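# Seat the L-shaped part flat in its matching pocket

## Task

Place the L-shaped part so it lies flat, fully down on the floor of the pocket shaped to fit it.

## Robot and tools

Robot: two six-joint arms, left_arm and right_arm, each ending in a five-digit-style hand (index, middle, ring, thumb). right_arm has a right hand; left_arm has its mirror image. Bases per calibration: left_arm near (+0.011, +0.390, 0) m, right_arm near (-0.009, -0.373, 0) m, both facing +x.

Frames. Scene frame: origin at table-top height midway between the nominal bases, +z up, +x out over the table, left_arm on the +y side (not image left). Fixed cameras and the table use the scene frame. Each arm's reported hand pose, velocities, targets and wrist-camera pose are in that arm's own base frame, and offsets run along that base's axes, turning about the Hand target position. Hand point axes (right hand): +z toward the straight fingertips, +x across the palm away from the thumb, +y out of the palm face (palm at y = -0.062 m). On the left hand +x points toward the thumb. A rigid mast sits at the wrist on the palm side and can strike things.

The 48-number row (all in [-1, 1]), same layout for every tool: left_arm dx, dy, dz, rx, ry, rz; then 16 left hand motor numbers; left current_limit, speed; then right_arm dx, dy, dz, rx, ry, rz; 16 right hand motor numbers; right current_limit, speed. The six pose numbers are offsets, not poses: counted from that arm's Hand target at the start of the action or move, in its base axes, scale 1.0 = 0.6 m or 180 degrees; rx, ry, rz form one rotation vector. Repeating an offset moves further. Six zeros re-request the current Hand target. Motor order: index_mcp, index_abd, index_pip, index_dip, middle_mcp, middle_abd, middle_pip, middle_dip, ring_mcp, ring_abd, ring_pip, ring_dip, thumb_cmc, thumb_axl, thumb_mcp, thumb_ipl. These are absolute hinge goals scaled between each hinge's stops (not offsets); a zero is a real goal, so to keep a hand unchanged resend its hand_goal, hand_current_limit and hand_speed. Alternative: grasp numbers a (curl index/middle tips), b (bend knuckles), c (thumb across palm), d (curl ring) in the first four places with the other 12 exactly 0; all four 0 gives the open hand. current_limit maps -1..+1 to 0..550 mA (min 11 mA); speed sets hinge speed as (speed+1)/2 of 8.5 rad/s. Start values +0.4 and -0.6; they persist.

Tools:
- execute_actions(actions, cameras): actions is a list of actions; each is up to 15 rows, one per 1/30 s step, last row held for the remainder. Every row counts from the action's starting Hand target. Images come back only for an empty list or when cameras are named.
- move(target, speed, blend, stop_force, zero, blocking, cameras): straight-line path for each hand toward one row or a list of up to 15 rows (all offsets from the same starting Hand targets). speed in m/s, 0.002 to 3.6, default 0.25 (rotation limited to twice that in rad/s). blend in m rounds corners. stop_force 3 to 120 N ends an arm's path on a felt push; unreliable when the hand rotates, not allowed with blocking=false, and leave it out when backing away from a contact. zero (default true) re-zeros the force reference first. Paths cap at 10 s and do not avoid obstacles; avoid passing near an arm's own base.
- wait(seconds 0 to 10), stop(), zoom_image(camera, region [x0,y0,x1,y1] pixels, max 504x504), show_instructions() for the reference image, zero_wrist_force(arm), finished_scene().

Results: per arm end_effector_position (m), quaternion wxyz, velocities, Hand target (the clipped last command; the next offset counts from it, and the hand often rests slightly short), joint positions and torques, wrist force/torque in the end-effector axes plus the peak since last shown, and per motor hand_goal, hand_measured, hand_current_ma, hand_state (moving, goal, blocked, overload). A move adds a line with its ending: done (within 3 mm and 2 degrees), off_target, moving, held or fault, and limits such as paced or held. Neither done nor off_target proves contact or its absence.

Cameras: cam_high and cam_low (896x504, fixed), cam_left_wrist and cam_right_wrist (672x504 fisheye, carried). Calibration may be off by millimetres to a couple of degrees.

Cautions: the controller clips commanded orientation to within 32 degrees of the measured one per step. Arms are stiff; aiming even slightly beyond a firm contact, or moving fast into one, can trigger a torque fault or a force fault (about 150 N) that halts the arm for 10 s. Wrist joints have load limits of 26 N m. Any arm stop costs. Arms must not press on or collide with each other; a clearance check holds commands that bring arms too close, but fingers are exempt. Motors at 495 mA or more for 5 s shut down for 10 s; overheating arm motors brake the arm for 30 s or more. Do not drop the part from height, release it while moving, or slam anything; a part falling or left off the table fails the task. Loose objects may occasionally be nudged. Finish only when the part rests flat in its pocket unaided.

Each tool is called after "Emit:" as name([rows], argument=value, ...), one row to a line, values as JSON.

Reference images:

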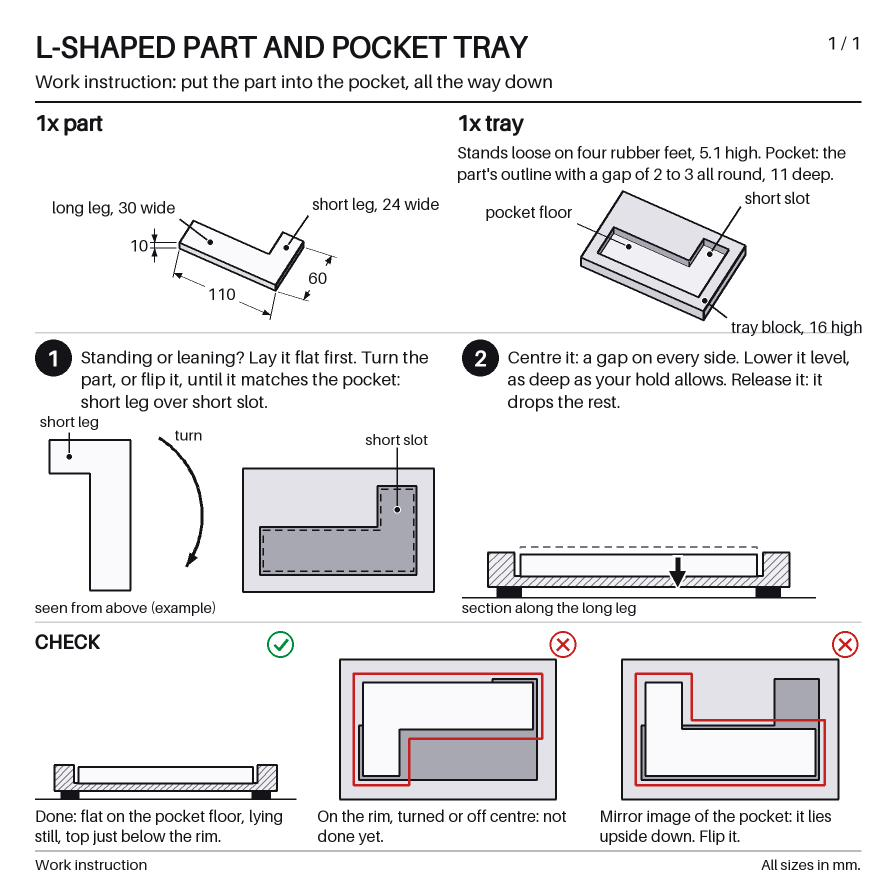

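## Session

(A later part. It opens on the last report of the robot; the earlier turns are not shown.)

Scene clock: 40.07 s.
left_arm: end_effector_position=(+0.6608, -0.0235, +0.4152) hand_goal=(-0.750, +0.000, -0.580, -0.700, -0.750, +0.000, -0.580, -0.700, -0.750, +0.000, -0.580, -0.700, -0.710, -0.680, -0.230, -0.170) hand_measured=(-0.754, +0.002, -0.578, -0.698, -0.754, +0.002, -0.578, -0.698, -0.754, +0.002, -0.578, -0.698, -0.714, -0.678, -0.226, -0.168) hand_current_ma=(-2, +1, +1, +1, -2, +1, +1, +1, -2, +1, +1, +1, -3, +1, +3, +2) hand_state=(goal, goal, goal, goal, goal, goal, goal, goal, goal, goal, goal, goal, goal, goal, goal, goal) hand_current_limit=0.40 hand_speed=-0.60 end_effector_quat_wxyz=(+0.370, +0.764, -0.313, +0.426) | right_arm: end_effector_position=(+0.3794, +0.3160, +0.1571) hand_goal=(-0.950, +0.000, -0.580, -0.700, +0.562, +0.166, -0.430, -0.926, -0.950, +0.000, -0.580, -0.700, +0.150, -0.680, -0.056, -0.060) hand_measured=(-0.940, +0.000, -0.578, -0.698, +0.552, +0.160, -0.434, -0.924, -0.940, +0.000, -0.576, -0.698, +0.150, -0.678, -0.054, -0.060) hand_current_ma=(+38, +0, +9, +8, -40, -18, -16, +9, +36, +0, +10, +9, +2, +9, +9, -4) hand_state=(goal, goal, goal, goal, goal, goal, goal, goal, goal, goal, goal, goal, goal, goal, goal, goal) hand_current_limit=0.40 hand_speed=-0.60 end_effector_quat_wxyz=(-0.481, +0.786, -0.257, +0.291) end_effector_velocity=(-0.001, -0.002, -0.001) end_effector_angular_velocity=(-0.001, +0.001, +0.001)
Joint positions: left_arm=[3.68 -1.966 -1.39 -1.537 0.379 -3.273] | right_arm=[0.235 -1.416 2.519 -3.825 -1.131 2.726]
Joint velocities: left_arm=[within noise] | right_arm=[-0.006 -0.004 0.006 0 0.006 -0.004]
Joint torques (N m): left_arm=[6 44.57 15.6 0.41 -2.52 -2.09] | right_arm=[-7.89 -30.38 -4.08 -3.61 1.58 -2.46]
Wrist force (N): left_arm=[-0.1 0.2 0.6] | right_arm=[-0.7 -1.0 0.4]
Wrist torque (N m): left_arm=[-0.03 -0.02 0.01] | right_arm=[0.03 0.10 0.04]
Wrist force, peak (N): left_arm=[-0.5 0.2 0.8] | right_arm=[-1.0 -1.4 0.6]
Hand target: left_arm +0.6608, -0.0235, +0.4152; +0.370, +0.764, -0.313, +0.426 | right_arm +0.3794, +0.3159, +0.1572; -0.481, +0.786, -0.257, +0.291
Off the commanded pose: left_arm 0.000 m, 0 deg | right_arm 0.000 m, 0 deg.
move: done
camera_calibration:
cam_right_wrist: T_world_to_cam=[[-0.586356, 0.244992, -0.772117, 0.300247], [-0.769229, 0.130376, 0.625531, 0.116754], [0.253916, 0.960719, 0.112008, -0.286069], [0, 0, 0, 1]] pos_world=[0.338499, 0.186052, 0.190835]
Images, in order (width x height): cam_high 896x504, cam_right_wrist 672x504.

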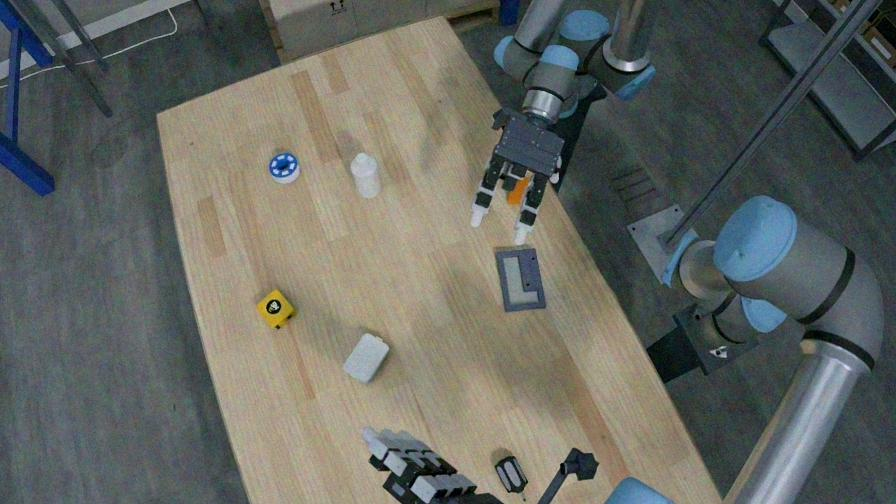

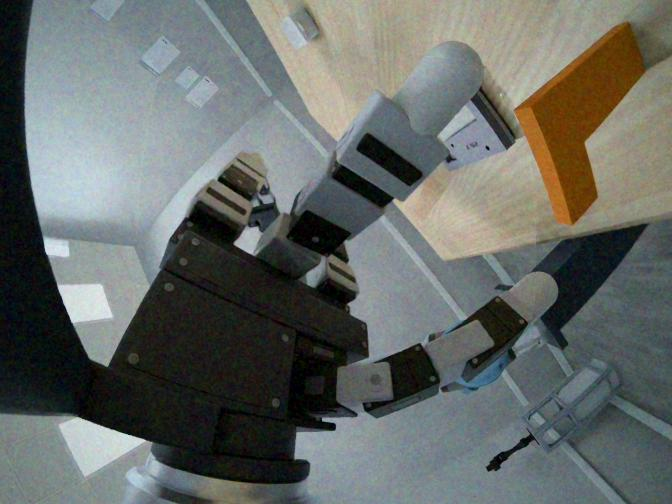

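Emit:
move(target=[0,0,0,0,0,0, 0,0,0,0,0,0,0,0,0,0,0,0,0,0,0,0, 0.4,-0.6, 0,0,-0.061,0,0,0, -0.95,0.0,-0.58,-0.70,0.5625,0.167,-0.43,-0.925,-0.95,0.0,-0.58,-0.70,0.15,-0.68,-0.056,-0.06, 0.4,-0.6], speed=0.06, cameras=["cam_right_wrist","cam_low"])

Emit:
zoom_image(camera="cam_right_wrist", region=[440, 0, 672, 174])

Emit:
zoom_image(camera="cam_right_wrist", region=[440, 130, 672, 304])

Emit:
zoom_image(camera="cam_low", region=[440, 200, 540, 300])

Scene clock: 41.83 s.
left_arm: end_effector_position=(+0.6608, -0.0235, +0.4152) hand_goal=(-0.750, +0.000, -0.580, -0.700, -0.750, +0.000, -0.580, -0.700, -0.750, +0.000, -0.580, -0.700, -0.710, -0.680, -0.230, -0.170) hand_measured=(-0.754, +0.002, -0.578, -0.698, -0.754, +0.002, -0.578, -0.698, -0.754, +0.002, -0.578, -0.698, -0.714, -0.678, -0.226, -0.168) hand_current_ma=(-2, +1, +1, +1, -2, +1, +1, +1, -2, +1, +1, +1, -3, +1, +3, +2) hand_state=(goal, goal, goal, goal, goal, goal, goal, goal, goal, goal, goal, goal, goal, goal, goal, goal) hand_current_limit=0.40 hand_speed=-0.60 end_effector_quat_wxyz=(+0.370, +0.764, -0.313, +0.426) | right_arm: end_effector_position=(+0.3793, +0.3159, +0.1206) hand_goal=(-0.950, +0.000, -0.580, -0.700, +0.562, +0.166, -0.430, -0.926, -0.950, +0.000, -0.580, -0.700, +0.150, -0.680, -0.056, -0.060) hand_measured=(-0.940, +0.000, -0.578, -0.698, +0.552, +0.160, -0.434, -0.924, -0.940, +0.000, -0.576, -0.698, +0.150, -0.678, -0.054, -0.060) hand_current_ma=(+38, +0, +9, +8, -40, -18, -16, +9, +36, +0, +10, +9, +2, +9, +9, -4) hand_state=(goal, goal, goal, goal, goal, goal, goal, goal, goal, goal, goal, goal, goal, goal, goal, goal) hand_current_limit=0.40 hand_speed=-0.60 end_effector_quat_wxyz=(-0.481, +0.786, -0.257, +0.291)
Joint positions: left_arm=[3.68 -1.966 -1.39 -1.537 0.379 -3.273] | right_arm=[0.235 -1.278 2.539 -3.983 -1.131 2.726]
Joint torques (N m): left_arm=[6.92 44.57 15.75 0.05 -2.42 -1.99] | right_arm=[-5.33 -16.19 -14.01 -3.21 0.99 2.98]
Wrist force (N): left_arm=[-0.2 -0.1 0.7] | right_arm=[-0.5 -1.1 0.2]
Wrist torque (N m): left_arm=[-0.07 0.00 0.01] | right_arm=[0.03 0.06 0.08]
Wrist force, peak (N): left_arm=[-0.3 0.2 0.8] | right_arm=[-0.5 -1.9 0.1]
Hand target: left_arm +0.6608, -0.0235, +0.4152; +0.370, +0.764, -0.313, +0.426 | right_arm +0.3794, +0.3159, +0.1206; -0.481, +0.786, -0.257, +0.291
Off the commanded pose: left_arm 0.000 m, 0 deg | right_arm 0.000 m, 0 deg.
move: done
camera_calibration:
cam_right_wrist: T_world_to_cam=[[-0.586265, 0.244682, -0.772285, 0.272084], [-0.769366, 0.130389, 0.62536, 0.139592], [0.253711, 0.960796, 0.111807, -0.281773], [0, 0, 0, 1]] pos_world=[0.3384, 0.185952, 0.154335]
Images, in order (width x height): cam_low 896x504, cam_right_wrist 672x504.

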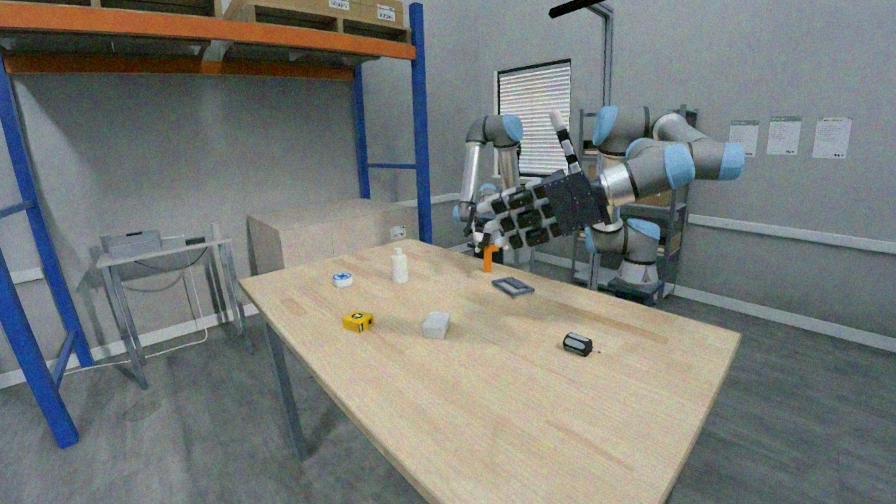

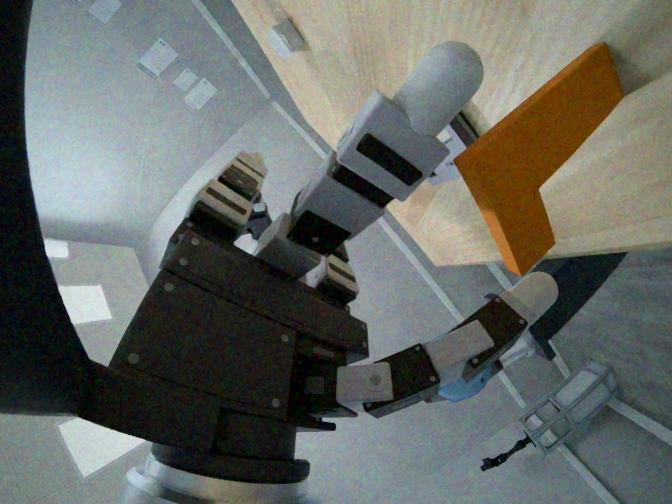

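Scaled by 2.172 from the camera's 672x504 image, which has a finer 960x720 frame.

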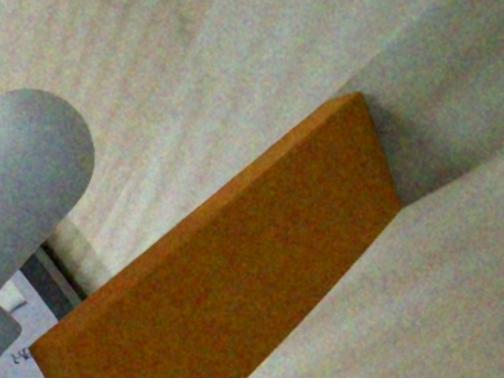

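Scaled by 2.172 from the camera's 672x504 image, which has a finer 960x720 frame.

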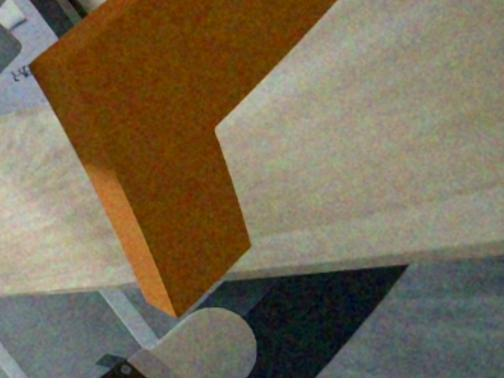

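Scaled by 5.040.

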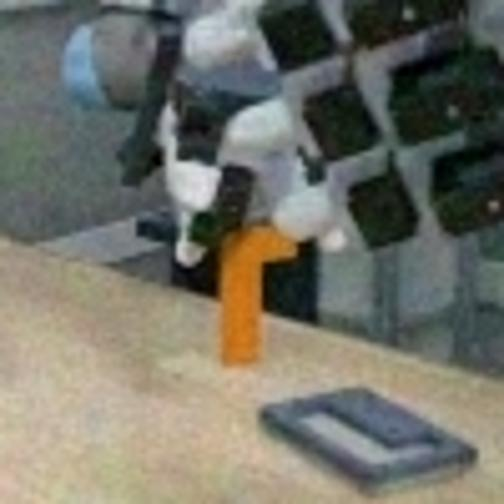

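Emit:
move(target=[0,0,0,0,0,0, 0,0,0,0,0,0,0,0,0,0,0,0,0,0,0,0, 0.4,-0.6, 0,0,0,0,0,0, -0.95,0.0,-0.58,-0.70,0.5625,0.03,-0.43,-0.925,-0.95,0.0,-0.58,-0.70,0.25,-0.68,-0.056,-0.06, 0.4,-0.97], cameras=["cam_right_wrist"])

Emit:
zoom_image(camera="cam_right_wrist", region=[440, 20, 600, 140])

Emit:
zoom_image(camera="cam_right_wrist", region=[440, 190, 600, 310])

Scene clock: 43.40 s.
left_arm: end_effector_position=(+0.6608, -0.0235, +0.4152) hand_goal=(-0.750, +0.000, -0.580, -0.700, -0.750, +0.000, -0.580, -0.700, -0.750, +0.000, -0.580, -0.700, -0.710, -0.680, -0.230, -0.170) hand_measured=(-0.754, +0.002, -0.578, -0.698, -0.754, +0.002, -0.578, -0.698, -0.754, +0.002, -0.578, -0.698, -0.714, -0.678, -0.226, -0.168) hand_current_ma=(-2, +1, +1, +1, -2, +1, +1, +1, -2, +1, +1, +1, -3, +1, +3, +2) hand_state=(goal, goal, goal, goal, goal, goal, goal, goal, goal, goal, goal, goal, goal, goal, goal, goal) hand_current_limit=0.40 hand_speed=-0.60 end_effector_quat_wxyz=(+0.370, +0.764, -0.313, +0.426) | right_arm: end_effector_position=(+0.3794, +0.3159, +0.1206) hand_goal=(-0.950, +0.000, -0.580, -0.700, +0.562, +0.030, -0.430, -0.926, -0.950, +0.000, -0.580, -0.700, +0.250, -0.680, -0.056, -0.060) hand_measured=(-0.940, +0.000, -0.578, -0.698, +0.552, +0.046, -0.434, -0.924, -0.940, +0.000, -0.576, -0.698, +0.248, -0.678, -0.056, -0.060) hand_current_ma=(+38, +0, +9, +8, -40, +56, -16, +8, +36, +0, +10, +9, -9, +4, +2, -4) hand_state=(goal, goal, goal, goal, goal, goal, goal, goal, goal, goal, goal, goal, goal, goal, goal, goal) hand_current_limit=0.40 hand_speed=-0.97 end_effector_quat_wxyz=(-0.481, +0.786, -0.257, +0.291)
Joint positions: left_arm=[3.68 -1.966 -1.39 -1.537 0.379 -3.273] | right_arm=[0.235 -1.278 2.539 -3.983 -1.131 2.726]
Joint torques (N m): left_arm=[5.9 44.57 16.01 0.26 -2.56 -1.89] | right_arm=[2.09 -14.82 -15.43 -3.5 1.01 2.86]
Wrist force (N): left_arm=[-0.4 0.3 0.6] | right_arm=[-0.4 -1.2 0.4]
Wrist torque (N m): left_arm=[-0.02 0.02 -0.02] | right_arm=[0.02 0.06 0.08]
Wrist force, peak (N): left_arm=[-0.5 0.4 0.6] | right_arm=[-0.6 -1.3 0.2]
Hand target: left_arm +0.6608, -0.0235, +0.4152; +0.370, +0.764, -0.313, +0.426 | right_arm +0.3794, +0.3159, +0.1206; -0.481, +0.786, -0.257, +0.291
Off the commanded pose: left_arm 0.000 m, 0 deg | right_arm 0.000 m, 0 deg.
move: done
camera_calibration:
cam_right_wrist: T_world_to_cam=[[-0.586246, 0.244756, -0.772276, 0.27212], [-0.769381, 0.130328, 0.625354, 0.139687], [0.253708, 0.960786, 0.111906, -0.281811], [0, 0, 0, 1]] pos_world=[0.3385, 0.185952, 0.154335]
Images, in order (width x height): cam_right_wrist 672x504.

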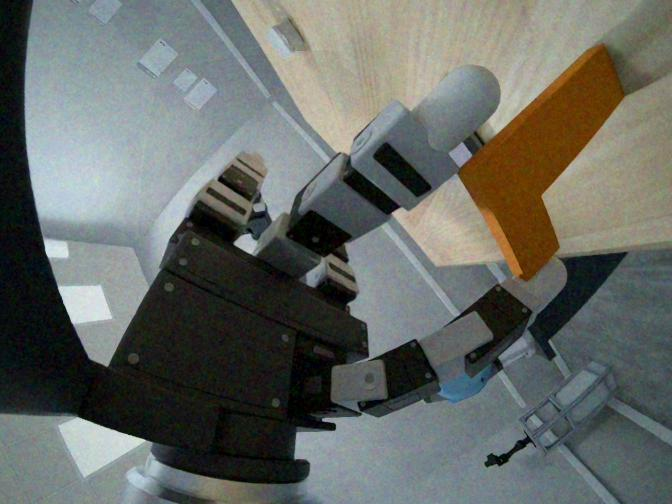

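Scaled by 3.150 from the camera's 672x504 image, which has a finer 960x720 frame.

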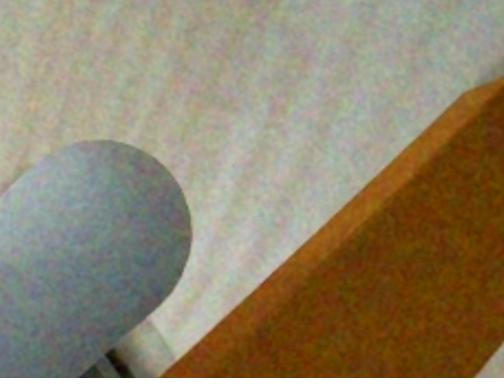

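Scaled by 3.150 from the camera's 672x504 image, which has a finer 960x720 frame.

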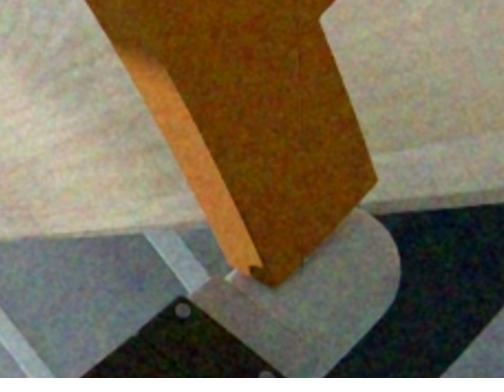

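Emit:
move(target=[0,0,0,0,0,0, 0,0,0,0,0,0,0,0,0,0,0,0,0,0,0,0, 0.4,-0.6, 0,0,0,0,0,0, -0.95,0.0,-0.58,-0.70,0.5625,0.045,-0.43,-0.925,-0.95,0.0,-0.58,-0.70,0.30,-0.68,-0.056,-0.06, 0.4,-0.98], cameras=["cam_right_wrist"])

Emit:
zoom_image(camera="cam_right_wrist", region=[440, 20, 640, 170])

Emit:
zoom_image(camera="cam_right_wrist", region=[440, 150, 640, 300])

Scene clock: 44.53 s.
left_arm: end_effector_position=(+0.6608, -0.0235, +0.4152) hand_goal=(-0.750, +0.000, -0.580, -0.700, -0.750, +0.000, -0.580, -0.700, -0.750, +0.000, -0.580, -0.700, -0.710, -0.680, -0.230, -0.170) hand_measured=(-0.754, +0.002, -0.578, -0.698, -0.754, +0.002, -0.578, -0.698, -0.754, +0.002, -0.578, -0.698, -0.714, -0.678, -0.226, -0.168) hand_current_ma=(-2, +1, +1, +1, -2, +1, +1, +1, -2, +1, +1, +1, -3, +1, +3, +2) hand_state=(goal, goal, goal, goal, goal, goal, goal, goal, goal, goal, goal, goal, goal, goal, goal, goal) hand_current_limit=0.40 hand_speed=-0.60 end_effector_quat_wxyz=(+0.370, +0.764, -0.313, +0.426) | right_arm: end_effector_position=(+0.3794, +0.3159, +0.1206) hand_goal=(-0.950, +0.000, -0.580, -0.700, +0.562, +0.044, -0.430, -0.926, -0.950, +0.000, -0.580, -0.700, +0.300, -0.680, -0.056, -0.060) hand_measured=(-0.940, +0.000, -0.578, -0.698, +0.552, +0.050, -0.434, -0.924, -0.940, +0.000, -0.576, -0.698, +0.252, -0.680, -0.058, -0.060) hand_current_ma=(+38, +0, +9, +8, -40, +17, -16, +6, +36, +0, +10, +9, -128, -2, -6, -4) hand_state=(goal, goal, goal, goal, goal, goal, goal, goal, goal, goal, goal, goal, moving, goal, goal, goal) hand_current_limit=0.40 hand_speed=-0.98 end_effector_quat_wxyz=(-0.481, +0.786, -0.257, +0.291)
Joint positions: left_arm=[3.68 -1.966 -1.39 -1.537 0.379 -3.273] | right_arm=[0.235 -1.278 2.539 -3.983 -1.131 2.726]
Joint torques (N m): left_arm=[6.8 44.89 17.14 0.05 -2.32 -1.55] | right_arm=[3.25 -14.57 -15.02 -2.82 1.27 2.65]
Wrist force (N): left_arm=[-0.1 0.0 0.4] | right_arm=[-0.4 -1.6 0.0]
Wrist torque (N m): left_arm=[-0.04 -0.02 0.02] | right_arm=[0.00 0.04 0.11]
Wrist force, peak (N): left_arm=[0.1 0.1 0.9] | right_arm=[-0.7 -1.6 0.1]
Hand target: left_arm +0.6608, -0.0235, +0.4152; +0.370, +0.764, -0.313, +0.426 | right_arm +0.3794, +0.3159, +0.1206; -0.481, +0.786, -0.257, +0.291
Off the commanded pose: left_arm 0.000 m, 0 deg | right_arm 0.000 m, 0 deg.
move: done
camera_calibration:
cam_right_wrist: T_world_to_cam=[[-0.586261, 0.244699, -0.772283, 0.272137], [-0.769401, 0.130254, 0.625345, 0.139709], [0.253615, 0.96081, 0.111909, -0.281784], [0, 0, 0, 1]] pos_world=[0.3385, 0.185952, 0.154335]
Images, in order (width x height): cam_right_wrist 672x504.

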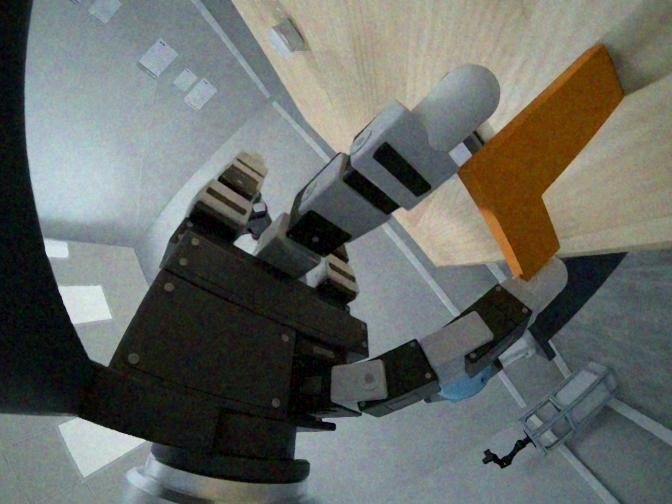

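Scaled by 2.520 from the camera's 672x504 image, which has a finer 960x720 frame.

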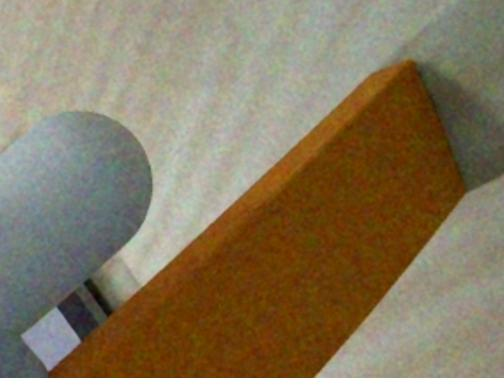

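Scaled by 2.520 from the camera's 672x504 image, which has a finer 960x720 frame.

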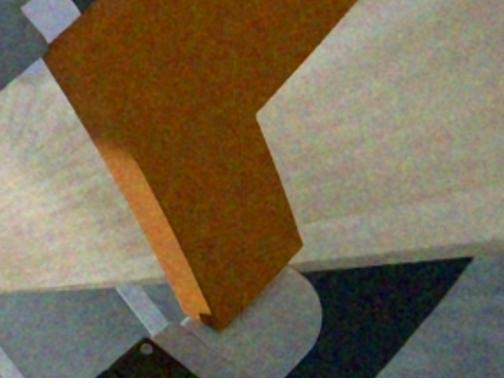

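Emit:
move(target=[0,0,0,0,0,0, 0,0,0,0,0,0,0,0,0,0,0,0,0,0,0,0, 0.4,-0.6, 0,0,0,0,0,0, -0.95,0.0,-0.58,-0.70,0.5625,-0.01,-0.43,-0.925,-0.95,0.0,-0.58,-0.70,0.345,-0.68,-0.056,-0.06, 0.5,-0.98], cameras=["cam_right_wrist"])

Emit:
zoom_image(camera="cam_right_wrist", region=[440, 20, 640, 170])

Emit:
zoom_image(camera="cam_right_wrist", region=[440, 150, 640, 300])

Scene clock: 45.27 s.
left_arm: end_effector_position=(+0.6608, -0.0235, +0.4152) hand_goal=(-0.750, +0.000, -0.580, -0.700, -0.750, +0.000, -0.580, -0.700, -0.750, +0.000, -0.580, -0.700, -0.710, -0.680, -0.230, -0.170) hand_measured=(-0.754, +0.002, -0.578, -0.698, -0.754, +0.002, -0.578, -0.698, -0.754, +0.002, -0.578, -0.698, -0.714, -0.678, -0.226, -0.168) hand_current_ma=(-2, +1, +1, +1, -2, +1, +1, +1, -2, +1, +1, +1, -3, +1, +3, +2) hand_state=(goal, goal, goal, goal, goal, goal, goal, goal, goal, goal, goal, goal, goal, goal, goal, goal) hand_current_limit=0.40 hand_speed=-0.60 end_effector_quat_wxyz=(+0.370, +0.764, -0.313, +0.426) | right_arm: end_effector_position=(+0.3794, +0.3159, +0.1206) hand_goal=(-0.950, +0.000, -0.580, -0.700, +0.562, -0.010, -0.430, -0.926, -0.950, +0.000, -0.580, -0.700, +0.344, -0.680, -0.056, -0.060) hand_measured=(-0.940, +0.000, -0.578, -0.698, +0.552, +0.054, -0.434, -0.924, -0.940, +0.000, -0.576, -0.698, +0.264, -0.684, -0.062, -0.060) hand_current_ma=(+38, +0, +9, +8, -40, +179, -16, +4, +36, +0, +10, +9, -312, -19, -30, -4) hand_state=(goal, goal, goal, goal, goal, moving, goal, goal, goal, goal, goal, goal, moving, goal, goal, goal) hand_current_limit=0.50 hand_speed=-0.98 end_effector_quat_wxyz=(-0.481, +0.786, -0.257, +0.291)
Joint positions: left_arm=[3.68 -1.966 -1.39 -1.537 0.379 -3.273] | right_arm=[0.235 -1.278 2.539 -3.983 -1.131 2.726]
Joint torques (N m): left_arm=[6.62 45.56 15.72 0.22 -2.43 -1.59] | right_arm=[2.39 -14.87 -15.04 -2.7 1.16 2.45]
Wrist force (N): left_arm=[-0.2 0.3 0.9] | right_arm=[-0.5 -2.4 -0.2]
Wrist torque (N m): left_arm=[-0.04 0.00 0.00] | right_arm=[-0.07 0.05 0.11]
Wrist force, peak (N): left_arm=[-0.2 0.3 0.9] | right_arm=[-0.5 -2.5 -0.3]
Hand target: left_arm +0.6608, -0.0235, +0.4152; +0.370, +0.764, -0.313, +0.426 | right_arm +0.3794, +0.3159, +0.1206; -0.481, +0.786, -0.257, +0.291
Off the commanded pose: left_arm 0.000 m, 0 deg | right_arm 0.000 m, 0 deg.
move: done
camera_calibration:
cam_right_wrist: T_world_to_cam=[[-0.586261, 0.244699, -0.772283, 0.272137], [-0.769401, 0.130254, 0.625345, 0.139709], [0.253615, 0.96081, 0.111909, -0.281784], [0, 0, 0, 1]] pos_world=[0.3385, 0.185952, 0.154335]
Images, in order (width x height): cam_right_wrist 672x504.

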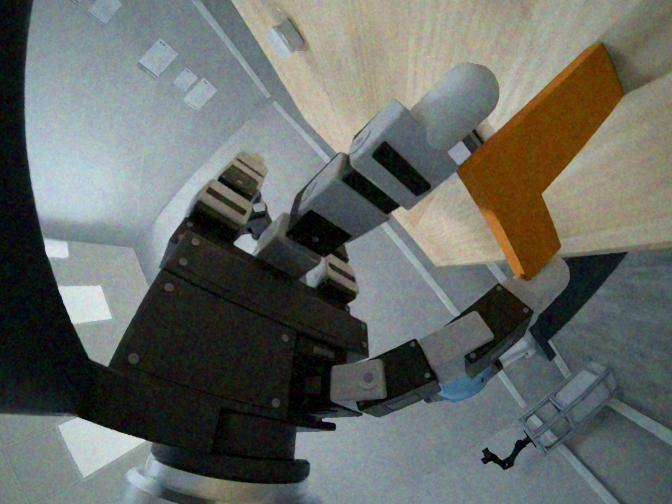

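Scaled by 2.520 from the camera's 672x504 image, which has a finer 960x720 frame.

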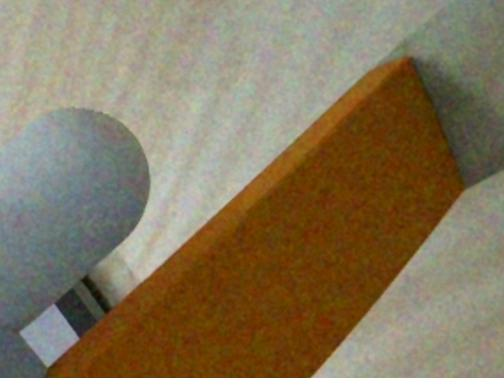

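Scaled by 2.520 from the camera's 672x504 image, which has a finer 960x720 frame.

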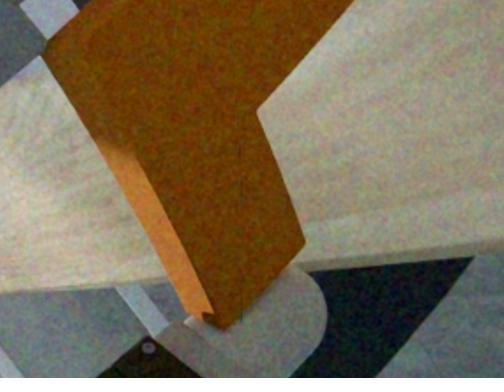

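Emit:
move([
  [0,0,0,0,0,0, 0,0,0,0,0,0,0,0,0,0,0,0,0,0,0,0, 0.4,-0.6, 0,0,0,0,0,0, -0.95,0.0,-0.58,-0.70,0.5625,0.12,-0.43,-0.925,-0.95,0.0,-0.58,-0.70,0.20,-0.68,-0.056,-0.06, 0.5,-0.98],
  [0,0,0,0,0,0, 0,0,0,0,0,0,0,0,0,0,0,0,0,0,0,0, 0.4,-0.6, 0,0,0.0125,0,0,0, -0.95,0.0,-0.58,-0.70,0.5625,0.12,-0.43,-0.925,-0.95,0.0,-0.58,-0.70,0.20,-0.68,-0.056,-0.06, 0.5,-0.98],
], speed=0.05, cameras=["cam_right_wrist","cam_low"])

Emit:
zoom_image(camera="cam_right_wrist", region=[440, 20, 640, 170])

Emit:
zoom_image(camera="cam_right_wrist", region=[440, 150, 640, 300])

Emit:
zoom_image(camera="cam_low", region=[460, 210, 530, 280])

Scene clock: 48.77 s.
left_arm: end_effector_position=(+0.6608, -0.0235, +0.4152) hand_goal=(-0.750, +0.000, -0.580, -0.700, -0.750, +0.000, -0.580, -0.700, -0.750, +0.000, -0.580, -0.700, -0.710, -0.680, -0.230, -0.170) hand_measured=(-0.754, +0.002, -0.578, -0.698, -0.754, +0.002, -0.578, -0.698, -0.754, +0.002, -0.578, -0.698, -0.714, -0.678, -0.226, -0.168) hand_current_ma=(-2, +1, +1, +1, -2, +1, +1, +1, -2, +1, +1, +1, -3, +1, +3, +2) hand_state=(goal, goal, goal, goal, goal, goal, goal, goal, goal, goal, goal, goal, goal, goal, goal, goal) hand_current_limit=0.40 hand_speed=-0.60 end_effector_quat_wxyz=(+0.370, +0.764, -0.313, +0.426) | right_arm: end_effector_position=(+0.3794, +0.3159, +0.1281) hand_goal=(-0.950, +0.000, -0.580, -0.700, +0.562, +0.120, -0.430, -0.926, -0.950, +0.000, -0.580, -0.700, +0.200, -0.680, -0.056, -0.060) hand_measured=(-0.940, +0.000, -0.578, -0.698, +0.552, +0.112, -0.434, -0.926, -0.940, +0.000, -0.576, -0.698, +0.208, -0.682, -0.058, -0.062) hand_current_ma=(+38, +0, +9, +8, -43, -23, -16, +2, +36, +0, +10, +9, +28, -8, -9, -6) hand_state=(goal, goal, goal, goal, goal, goal, goal, goal, goal, goal, goal, goal, goal, goal, goal, goal) hand_current_limit=0.50 hand_speed=-0.98 end_effector_quat_wxyz=(-0.481, +0.786, -0.257, +0.291)
Joint positions: left_arm=[3.68 -1.966 -1.39 -1.537 0.379 -3.273] | right_arm=[0.235 -1.307 2.536 -3.951 -1.131 2.726]
Joint torques (N m): left_arm=[6.72 44.34 16.72 0.05 -2.44 -1.12] | right_arm=[2 -14.47 -3.07 -3.95 1.53 0.83]
Wrist force (N): left_arm=[-0.2 0.2 0.8] | right_arm=[-0.4 -0.9 0.3]
Wrist torque (N m): left_arm=[-0.05 0.00 0.01] | right_arm=[0.07 0.07 0.10]
Wrist force, peak (N): left_arm=[-0.4 0.4 0.9] | right_arm=[-0.5 -2.8 -0.4]
Hand target: left_arm +0.6608, -0.0235, +0.4152; +0.370, +0.764, -0.313, +0.426 | right_arm +0.3794, +0.3159, +0.1281; -0.481, +0.786, -0.257, +0.291
Off the commanded pose: left_arm 0.000 m, 0 deg | right_arm 0.000 m, 0 deg.
move: done
camera_calibration:
cam_right_wrist: T_world_to_cam=[[-0.586265, 0.244759, -0.772261, 0.277916], [-0.769367, 0.130323, 0.625372, 0.13499], [0.253708, 0.960786, 0.111906, -0.28265], [0, 0, 0, 1]] pos_world=[0.3385, 0.185952, 0.161835]
Images, in order (width x height): cam_low 896x504, cam_right_wrist 672x504.

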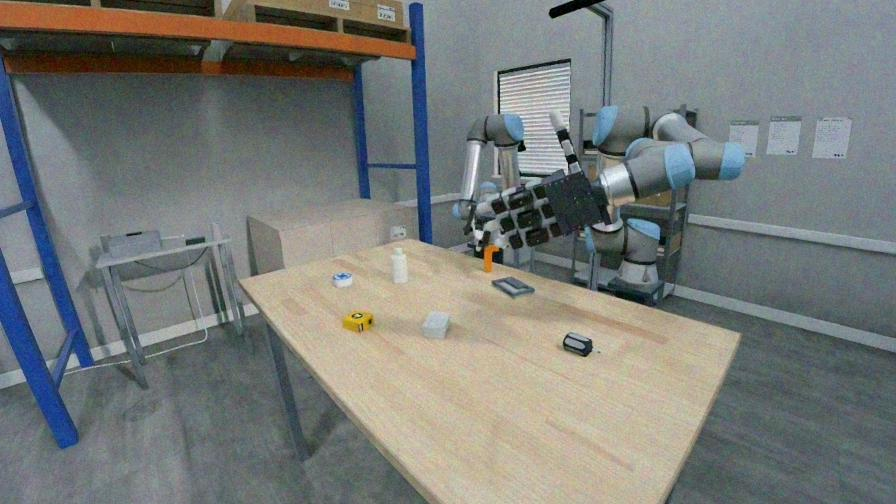

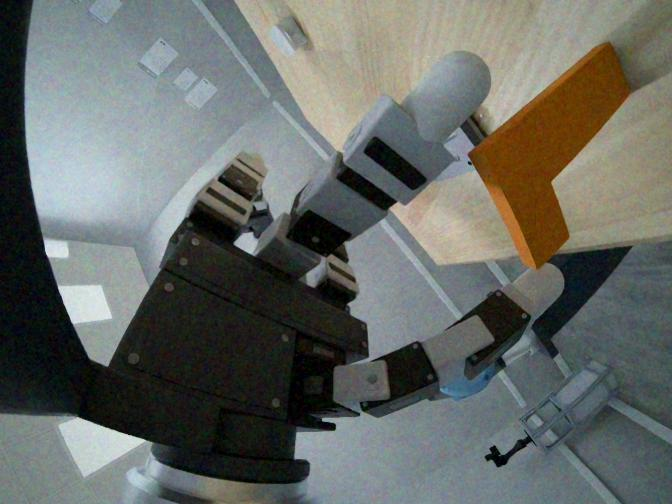

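Scaled by 2.520 from the camera's 672x504 image, which has a finer 960x720 frame.

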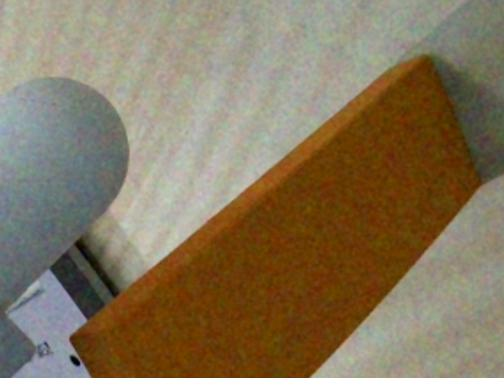

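Scaled by 2.520 from the camera's 672x504 image, which has a finer 960x720 frame.

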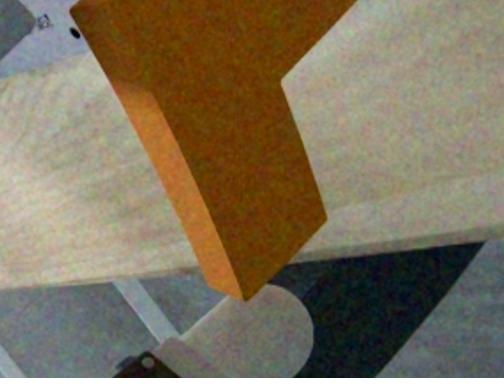

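Scaled by 7.200.

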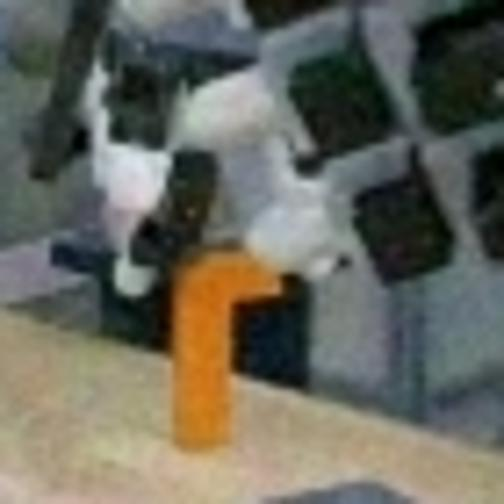

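Emit:
move([
  [0,0,0,0,0,0, 0,0,0,0,0,0,0,0,0,0,0,0,0,0,0,0, 0.4,-0.6, -0.0028,0.0017,-0.0033,0,0,0, -0.95,0.0,-0.58,-0.70,0.5625,0.12,-0.43,-0.925,-0.95,0.0,-0.58,-0.70,0.20,-0.68,-0.056,-0.06, 0.5,-0.98],
  [0,0,0,0,0,0, 0,0,0,0,0,0,0,0,0,0,0,0,0,0,0,0, 0.4,-0.6, -0.0028,0.0017,-0.0033,0,0,0, -0.95,0.0,-0.58,-0.70,0.5625,0.02,-0.43,-0.925,-0.95,0.0,-0.58,-0.70,0.26,-0.68,-0.056,-0.06, 0.5,-0.98],
], speed=0.05, cameras=["cam_right_wrist"])

Emit:
zoom_image(camera="cam_right_wrist", region=[440, 20, 640, 170])

Emit:
zoom_image(camera="cam_right_wrist", region=[440, 150, 640, 300])

Scene clock: 51.73 s.
left_arm: end_effector_position=(+0.6608, -0.0235, +0.4152) hand_goal=(-0.750, +0.000, -0.580, -0.700, -0.750, +0.000, -0.580, -0.700, -0.750, +0.000, -0.580, -0.700, -0.710, -0.680, -0.230, -0.170) hand_measured=(-0.754, +0.002, -0.578, -0.698, -0.754, +0.002, -0.578, -0.698, -0.754, +0.002, -0.578, -0.698, -0.714, -0.678, -0.226, -0.168) hand_current_ma=(-2, +1, +1, +1, -2, +1, +1, +1, -2, +1, +1, +1, -3, +1, +3, +2) hand_state=(goal, goal, goal, goal, goal, goal, goal, goal, goal, goal, goal, goal, goal, goal, goal, goal) hand_current_limit=0.40 hand_speed=-0.60 end_effector_quat_wxyz=(+0.370, +0.764, -0.313, +0.426) | right_arm: end_effector_position=(+0.3777, +0.3170, +0.1261) hand_goal=(-0.950, +0.000, -0.580, -0.700, +0.562, +0.020, -0.430, -0.926, -0.950, +0.000, -0.580, -0.700, +0.260, -0.680, -0.056, -0.060) hand_measured=(-0.940, +0.000, -0.578, -0.698, +0.552, +0.022, -0.434, -0.926, -0.940, +0.000, -0.576, -0.698, +0.258, -0.682, -0.058, -0.062) hand_current_ma=(+38, +0, +9, +8, -43, +7, -16, +2, +36, +0, +10, +9, -3, -8, -8, -6) hand_state=(goal, goal, goal, goal, goal, goal, goal, goal, goal, goal, goal, goal, goal, goal, goal, goal) hand_current_limit=0.50 hand_speed=-0.98 end_effector_quat_wxyz=(-0.481, +0.786, -0.257, +0.291)
Joint positions: left_arm=[3.68 -1.966 -1.39 -1.537 0.379 -3.273] | right_arm=[0.24 -1.3 2.538 -3.961 -1.135 2.728]
Joint torques (N m): left_arm=[7.09 45.28 17.04 0.26 -2.49 -0.91] | right_arm=[-5.58 -30.89 -14.83 -1.1 1.37 -2.47]
Wrist force (N): left_arm=[-0.2 0.4 0.5] | right_arm=[-0.3 -0.9 0.2]
Wrist torque (N m): left_arm=[0.00 -0.02 0.00] | right_arm=[0.09 0.06 0.03]
Wrist force, peak (N): left_arm=[-0.2 0.4 0.8] | right_arm=[-0.5 -1.2 0.3]
Hand target: left_arm +0.6608, -0.0235, +0.4152; +0.370, +0.764, -0.313, +0.426 | right_arm +0.3777, +0.3170, +0.1261; -0.481, +0.786, -0.257, +0.291
Off the commanded pose: left_arm 0.000 m, 0 deg | right_arm 0.000 m, 0 deg.
move: done
camera_calibration:
cam_right_wrist: T_world_to_cam=[[-0.586265, 0.244759, -0.772261, 0.275105], [-0.769367, 0.130323, 0.625372, 0.134789], [0.253708, 0.960786, 0.111906, -0.283052], [0, 0, 0, 1]] pos_world=[0.3368, 0.187052, 0.159835]
Images, in order (width x height): cam_right_wrist 672x504.

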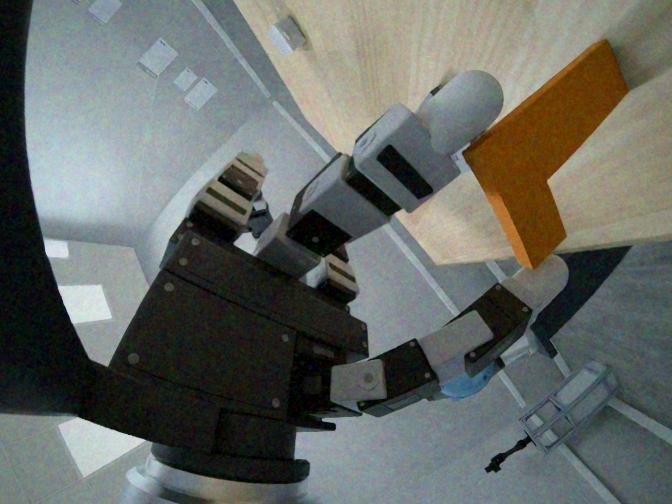

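Scaled by 2.520 from the camera's 672x504 image, which has a finer 960x720 frame.

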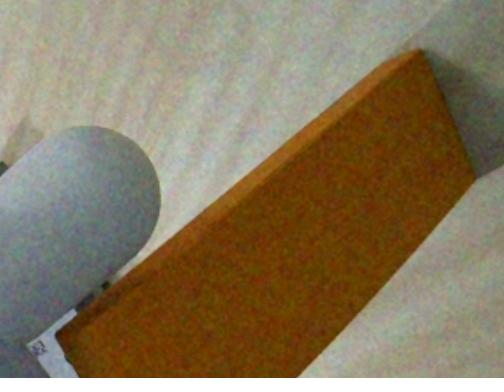

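Scaled by 2.520 from the camera's 672x504 image, which has a finer 960x720 frame.

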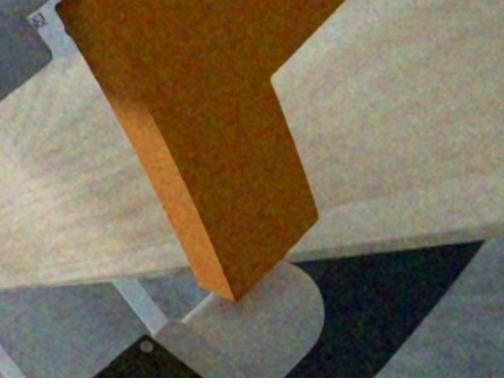

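Emit:
move(target=[0,0,0,0,0,0, 0,0,0,0,0,0,0,0,0,0,0,0,0,0,0,0, 0.4,-0.6, 0,0,0,0,0,0, -0.95,0.0,-0.58,-0.70,0.5625,-0.005,-0.43,-0.925,-0.95,0.0,-0.58,-0.70,0.28,-0.68,-0.056,-0.06, 0.5,-0.985], speed=0.05, cameras=["cam_right_wrist"])

Emit:
zoom_image(camera="cam_right_wrist", region=[440, 20, 640, 170])

Emit:
zoom_image(camera="cam_right_wrist", region=[440, 150, 640, 300])

Scene clock: 52.43 s.
left_arm: end_effector_position=(+0.6608, -0.0235, +0.4152) hand_goal=(-0.750, +0.000, -0.580, -0.700, -0.750, +0.000, -0.580, -0.700, -0.750, +0.000, -0.580, -0.700, -0.710, -0.680, -0.230, -0.170) hand_measured=(-0.754, +0.002, -0.578, -0.698, -0.754, +0.002, -0.578, -0.698, -0.754, +0.002, -0.578, -0.698, -0.714, -0.678, -0.226, -0.168) hand_current_ma=(-2, +1, +1, +1, -2, +1, +1, +1, -2, +1, +1, +1, -3, +1, +3, +2) hand_state=(goal, goal, goal, goal, goal, goal, goal, goal, goal, goal, goal, goal, goal, goal, goal, goal) hand_current_limit=0.40 hand_speed=-0.60 end_effector_quat_wxyz=(+0.370, +0.764, -0.313, +0.426) | right_arm: end_effector_position=(+0.3777, +0.3170, +0.1261) hand_goal=(-0.950, +0.000, -0.580, -0.700, +0.562, -0.006, -0.430, -0.926, -0.950, +0.000, -0.580, -0.700, +0.280, -0.680, -0.056, -0.060) hand_measured=(-0.940, +0.000, -0.578, -0.698, +0.552, -0.002, -0.434, -0.926, -0.940, +0.000, -0.576, -0.698, +0.278, -0.682, -0.058, -0.062) hand_current_ma=(+38, +0, +9, +8, -43, +9, -16, +2, +36, +0, +10, +9, -4, -8, -8, -6) hand_state=(goal, goal, goal, goal, goal, goal, goal, goal, goal, goal, goal, goal, goal, goal, goal, goal) hand_current_limit=0.50 hand_speed=-0.98 end_effector_quat_wxyz=(-0.481, +0.786, -0.257, +0.291)
Joint positions: left_arm=[3.68 -1.966 -1.39 -1.537 0.379 -3.273] | right_arm=[0.24 -1.3 2.538 -3.961 -1.135 2.728]
Joint torques (N m): left_arm=[6.36 44.46 17.23 0.47 -2.5 -0.67] | right_arm=[-5.66 -31.48 -15.4 -1.01 1.16 -2.54]
Wrist force (N): left_arm=[-0.4 0.1 0.6] | right_arm=[-0.4 -1.0 0.3]
Wrist torque (N m): left_arm=[-0.05 0.03 -0.01] | right_arm=[0.06 0.07 0.02]
Wrist force, peak (N): left_arm=[-0.4 0.4 0.6] | right_arm=[-0.6 -1.2 0.2]
Hand target: left_arm +0.6608, -0.0235, +0.4152; +0.370, +0.764, -0.313, +0.426 | right_arm +0.3777, +0.3170, +0.1261; -0.481, +0.786, -0.257, +0.291
Off the commanded pose: left_arm 0.000 m, 0 deg | right_arm 0.000 m, 0 deg.
move: done
camera_calibration:
cam_right_wrist: T_world_to_cam=[[-0.586261, 0.244699, -0.772283, 0.275119], [-0.769401, 0.130254, 0.625345, 0.134818], [0.253615, 0.96081, 0.111909, -0.283025], [0, 0, 0, 1]] pos_world=[0.3368, 0.187052, 0.159835]
Images, in order (width x height): cam_right_wrist 672x504.

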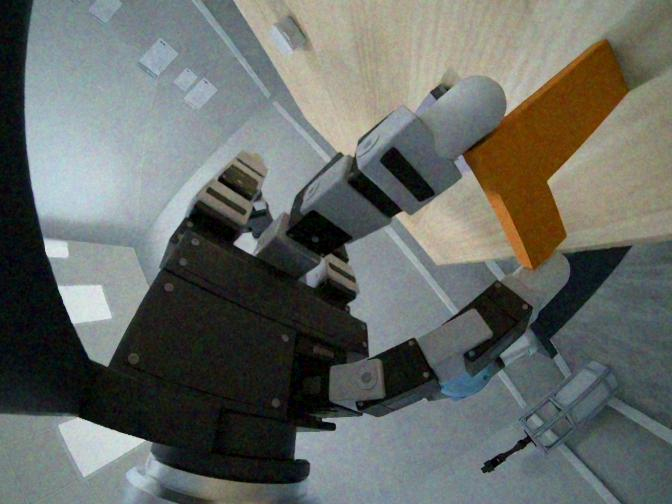

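Scaled by 2.520 from the camera's 672x504 image, which has a finer 960x720 frame.

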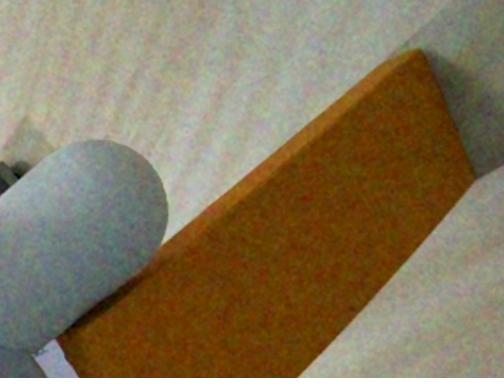

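Scaled by 2.520 from the camera's 672x504 image, which has a finer 960x720 frame.

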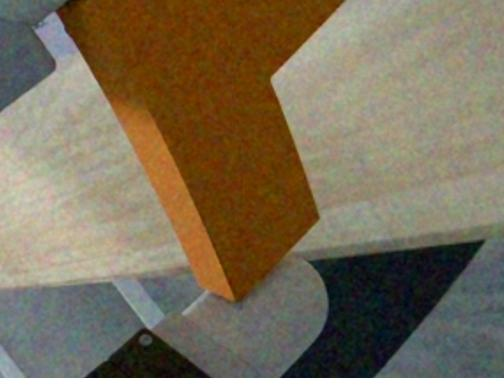

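Emit:
move(target=[0,0,0,0,0,0, 0,0,0,0,0,0,0,0,0,0,0,0,0,0,0,0, 0.4,-0.6, 0,0,0,0,0,0, -0.95,0.0,-0.58,-0.70,0.5625,-0.05,-0.43,-0.925,-0.95,0.0,-0.58,-0.70,0.32,-0.68,-0.056,-0.06, 0.5,-0.985], speed=0.05, cameras=["cam_right_wrist"])

Emit:
zoom_image(camera="cam_right_wrist", region=[440, 20, 640, 170])

Emit:
zoom_image(camera="cam_right_wrist", region=[440, 150, 640, 300])

Scene clock: 53.13 s.
left_arm: end_effector_position=(+0.6608, -0.0235, +0.4152) hand_goal=(-0.750, +0.000, -0.580, -0.700, -0.750, +0.000, -0.580, -0.700, -0.750, +0.000, -0.580, -0.700, -0.710, -0.680, -0.230, -0.170) hand_measured=(-0.754, +0.002, -0.578, -0.698, -0.754, +0.002, -0.578, -0.698, -0.754, +0.002, -0.578, -0.698, -0.714, -0.678, -0.226, -0.168) hand_current_ma=(-2, +1, +1, +1, -2, +1, +1, +1, -2, +1, +1, +1, -3, +1, +3, +2) hand_state=(goal, goal, goal, goal, goal, goal, goal, goal, goal, goal, goal, goal, goal, goal, goal, goal) hand_current_limit=0.40 hand_speed=-0.60 end_effector_quat_wxyz=(+0.370, +0.764, -0.313, +0.426) | right_arm: end_effector_position=(+0.3777, +0.3170, +0.1261) hand_goal=(-0.950, +0.000, -0.580, -0.700, +0.562, -0.050, -0.430, -0.926, -0.950, +0.000, -0.580, -0.700, +0.320, -0.680, -0.056, -0.060) hand_measured=(-0.940, +0.000, -0.578, -0.698, +0.552, -0.012, -0.434, -0.926, -0.940, +0.000, -0.576, -0.698, +0.286, -0.682, -0.058, -0.062) hand_current_ma=(+38, +0, +9, +8, -43, +87, -16, +2, +36, +0, +10, +9, -87, -8, -8, -6) hand_state=(goal, goal, goal, goal, goal, moving, goal, goal, goal, goal, goal, goal, moving, goal, goal, goal) hand_current_limit=0.50 hand_speed=-0.98 end_effector_quat_wxyz=(-0.481, +0.786, -0.257, +0.291)
Joint positions: left_arm=[3.68 -1.966 -1.39 -1.537 0.379 -3.273] | right_arm=[0.24 -1.3 2.538 -3.961 -1.135 2.728]
Joint torques (N m): left_arm=[6.65 44.74 17.41 0.37 -2.53 -0.74] | right_arm=[-5.6 -30.87 -15.78 -0.92 1.39 -2.42]
Wrist force (N): left_arm=[-0.2 0.1 0.6] | right_arm=[-0.4 -1.3 0.3]
Wrist torque (N m): left_arm=[-0.04 0.00 0.01] | right_arm=[0.03 0.08 0.00]
Wrist force, peak (N): left_arm=[-0.3 0.2 0.9] | right_arm=[-0.4 -1.3 0.3]
Hand target: left_arm +0.6608, -0.0235, +0.4152; +0.370, +0.764, -0.313, +0.426 | right_arm +0.3777, +0.3170, +0.1261; -0.481, +0.786, -0.257, +0.291
Off the commanded pose: left_arm 0.000 m, 0 deg | right_arm 0.000 m, 0 deg.
move: done
camera_calibration:
cam_right_wrist: T_world_to_cam=[[-0.586261, 0.244699, -0.772283, 0.275119], [-0.769401, 0.130254, 0.625345, 0.134818], [0.253615, 0.96081, 0.111909, -0.283025], [0, 0, 0, 1]] pos_world=[0.3368, 0.187052, 0.159835]
Images, in order (width x height): cam_right_wrist 672x504.

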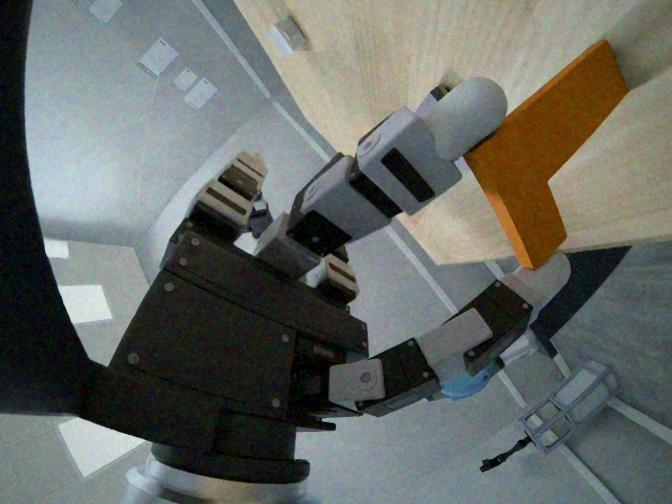

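Scaled by 2.520 from the camera's 672x504 image, which has a finer 960x720 frame.

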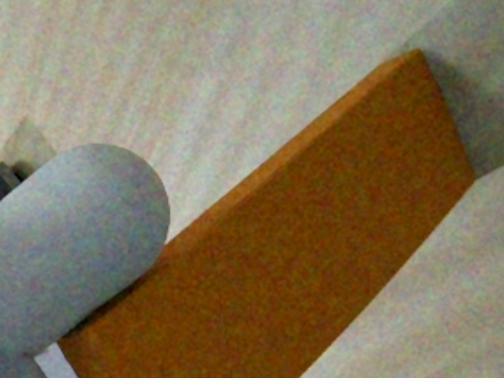

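Scaled by 2.520 from the camera's 672x504 image, which has a finer 960x720 frame.

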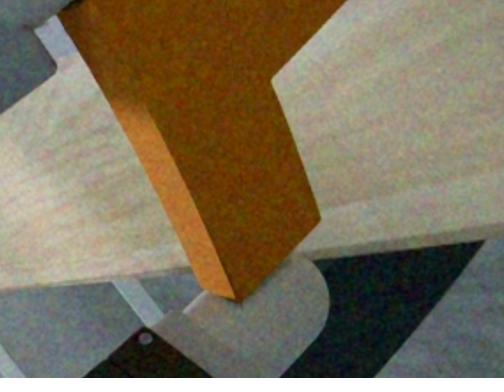

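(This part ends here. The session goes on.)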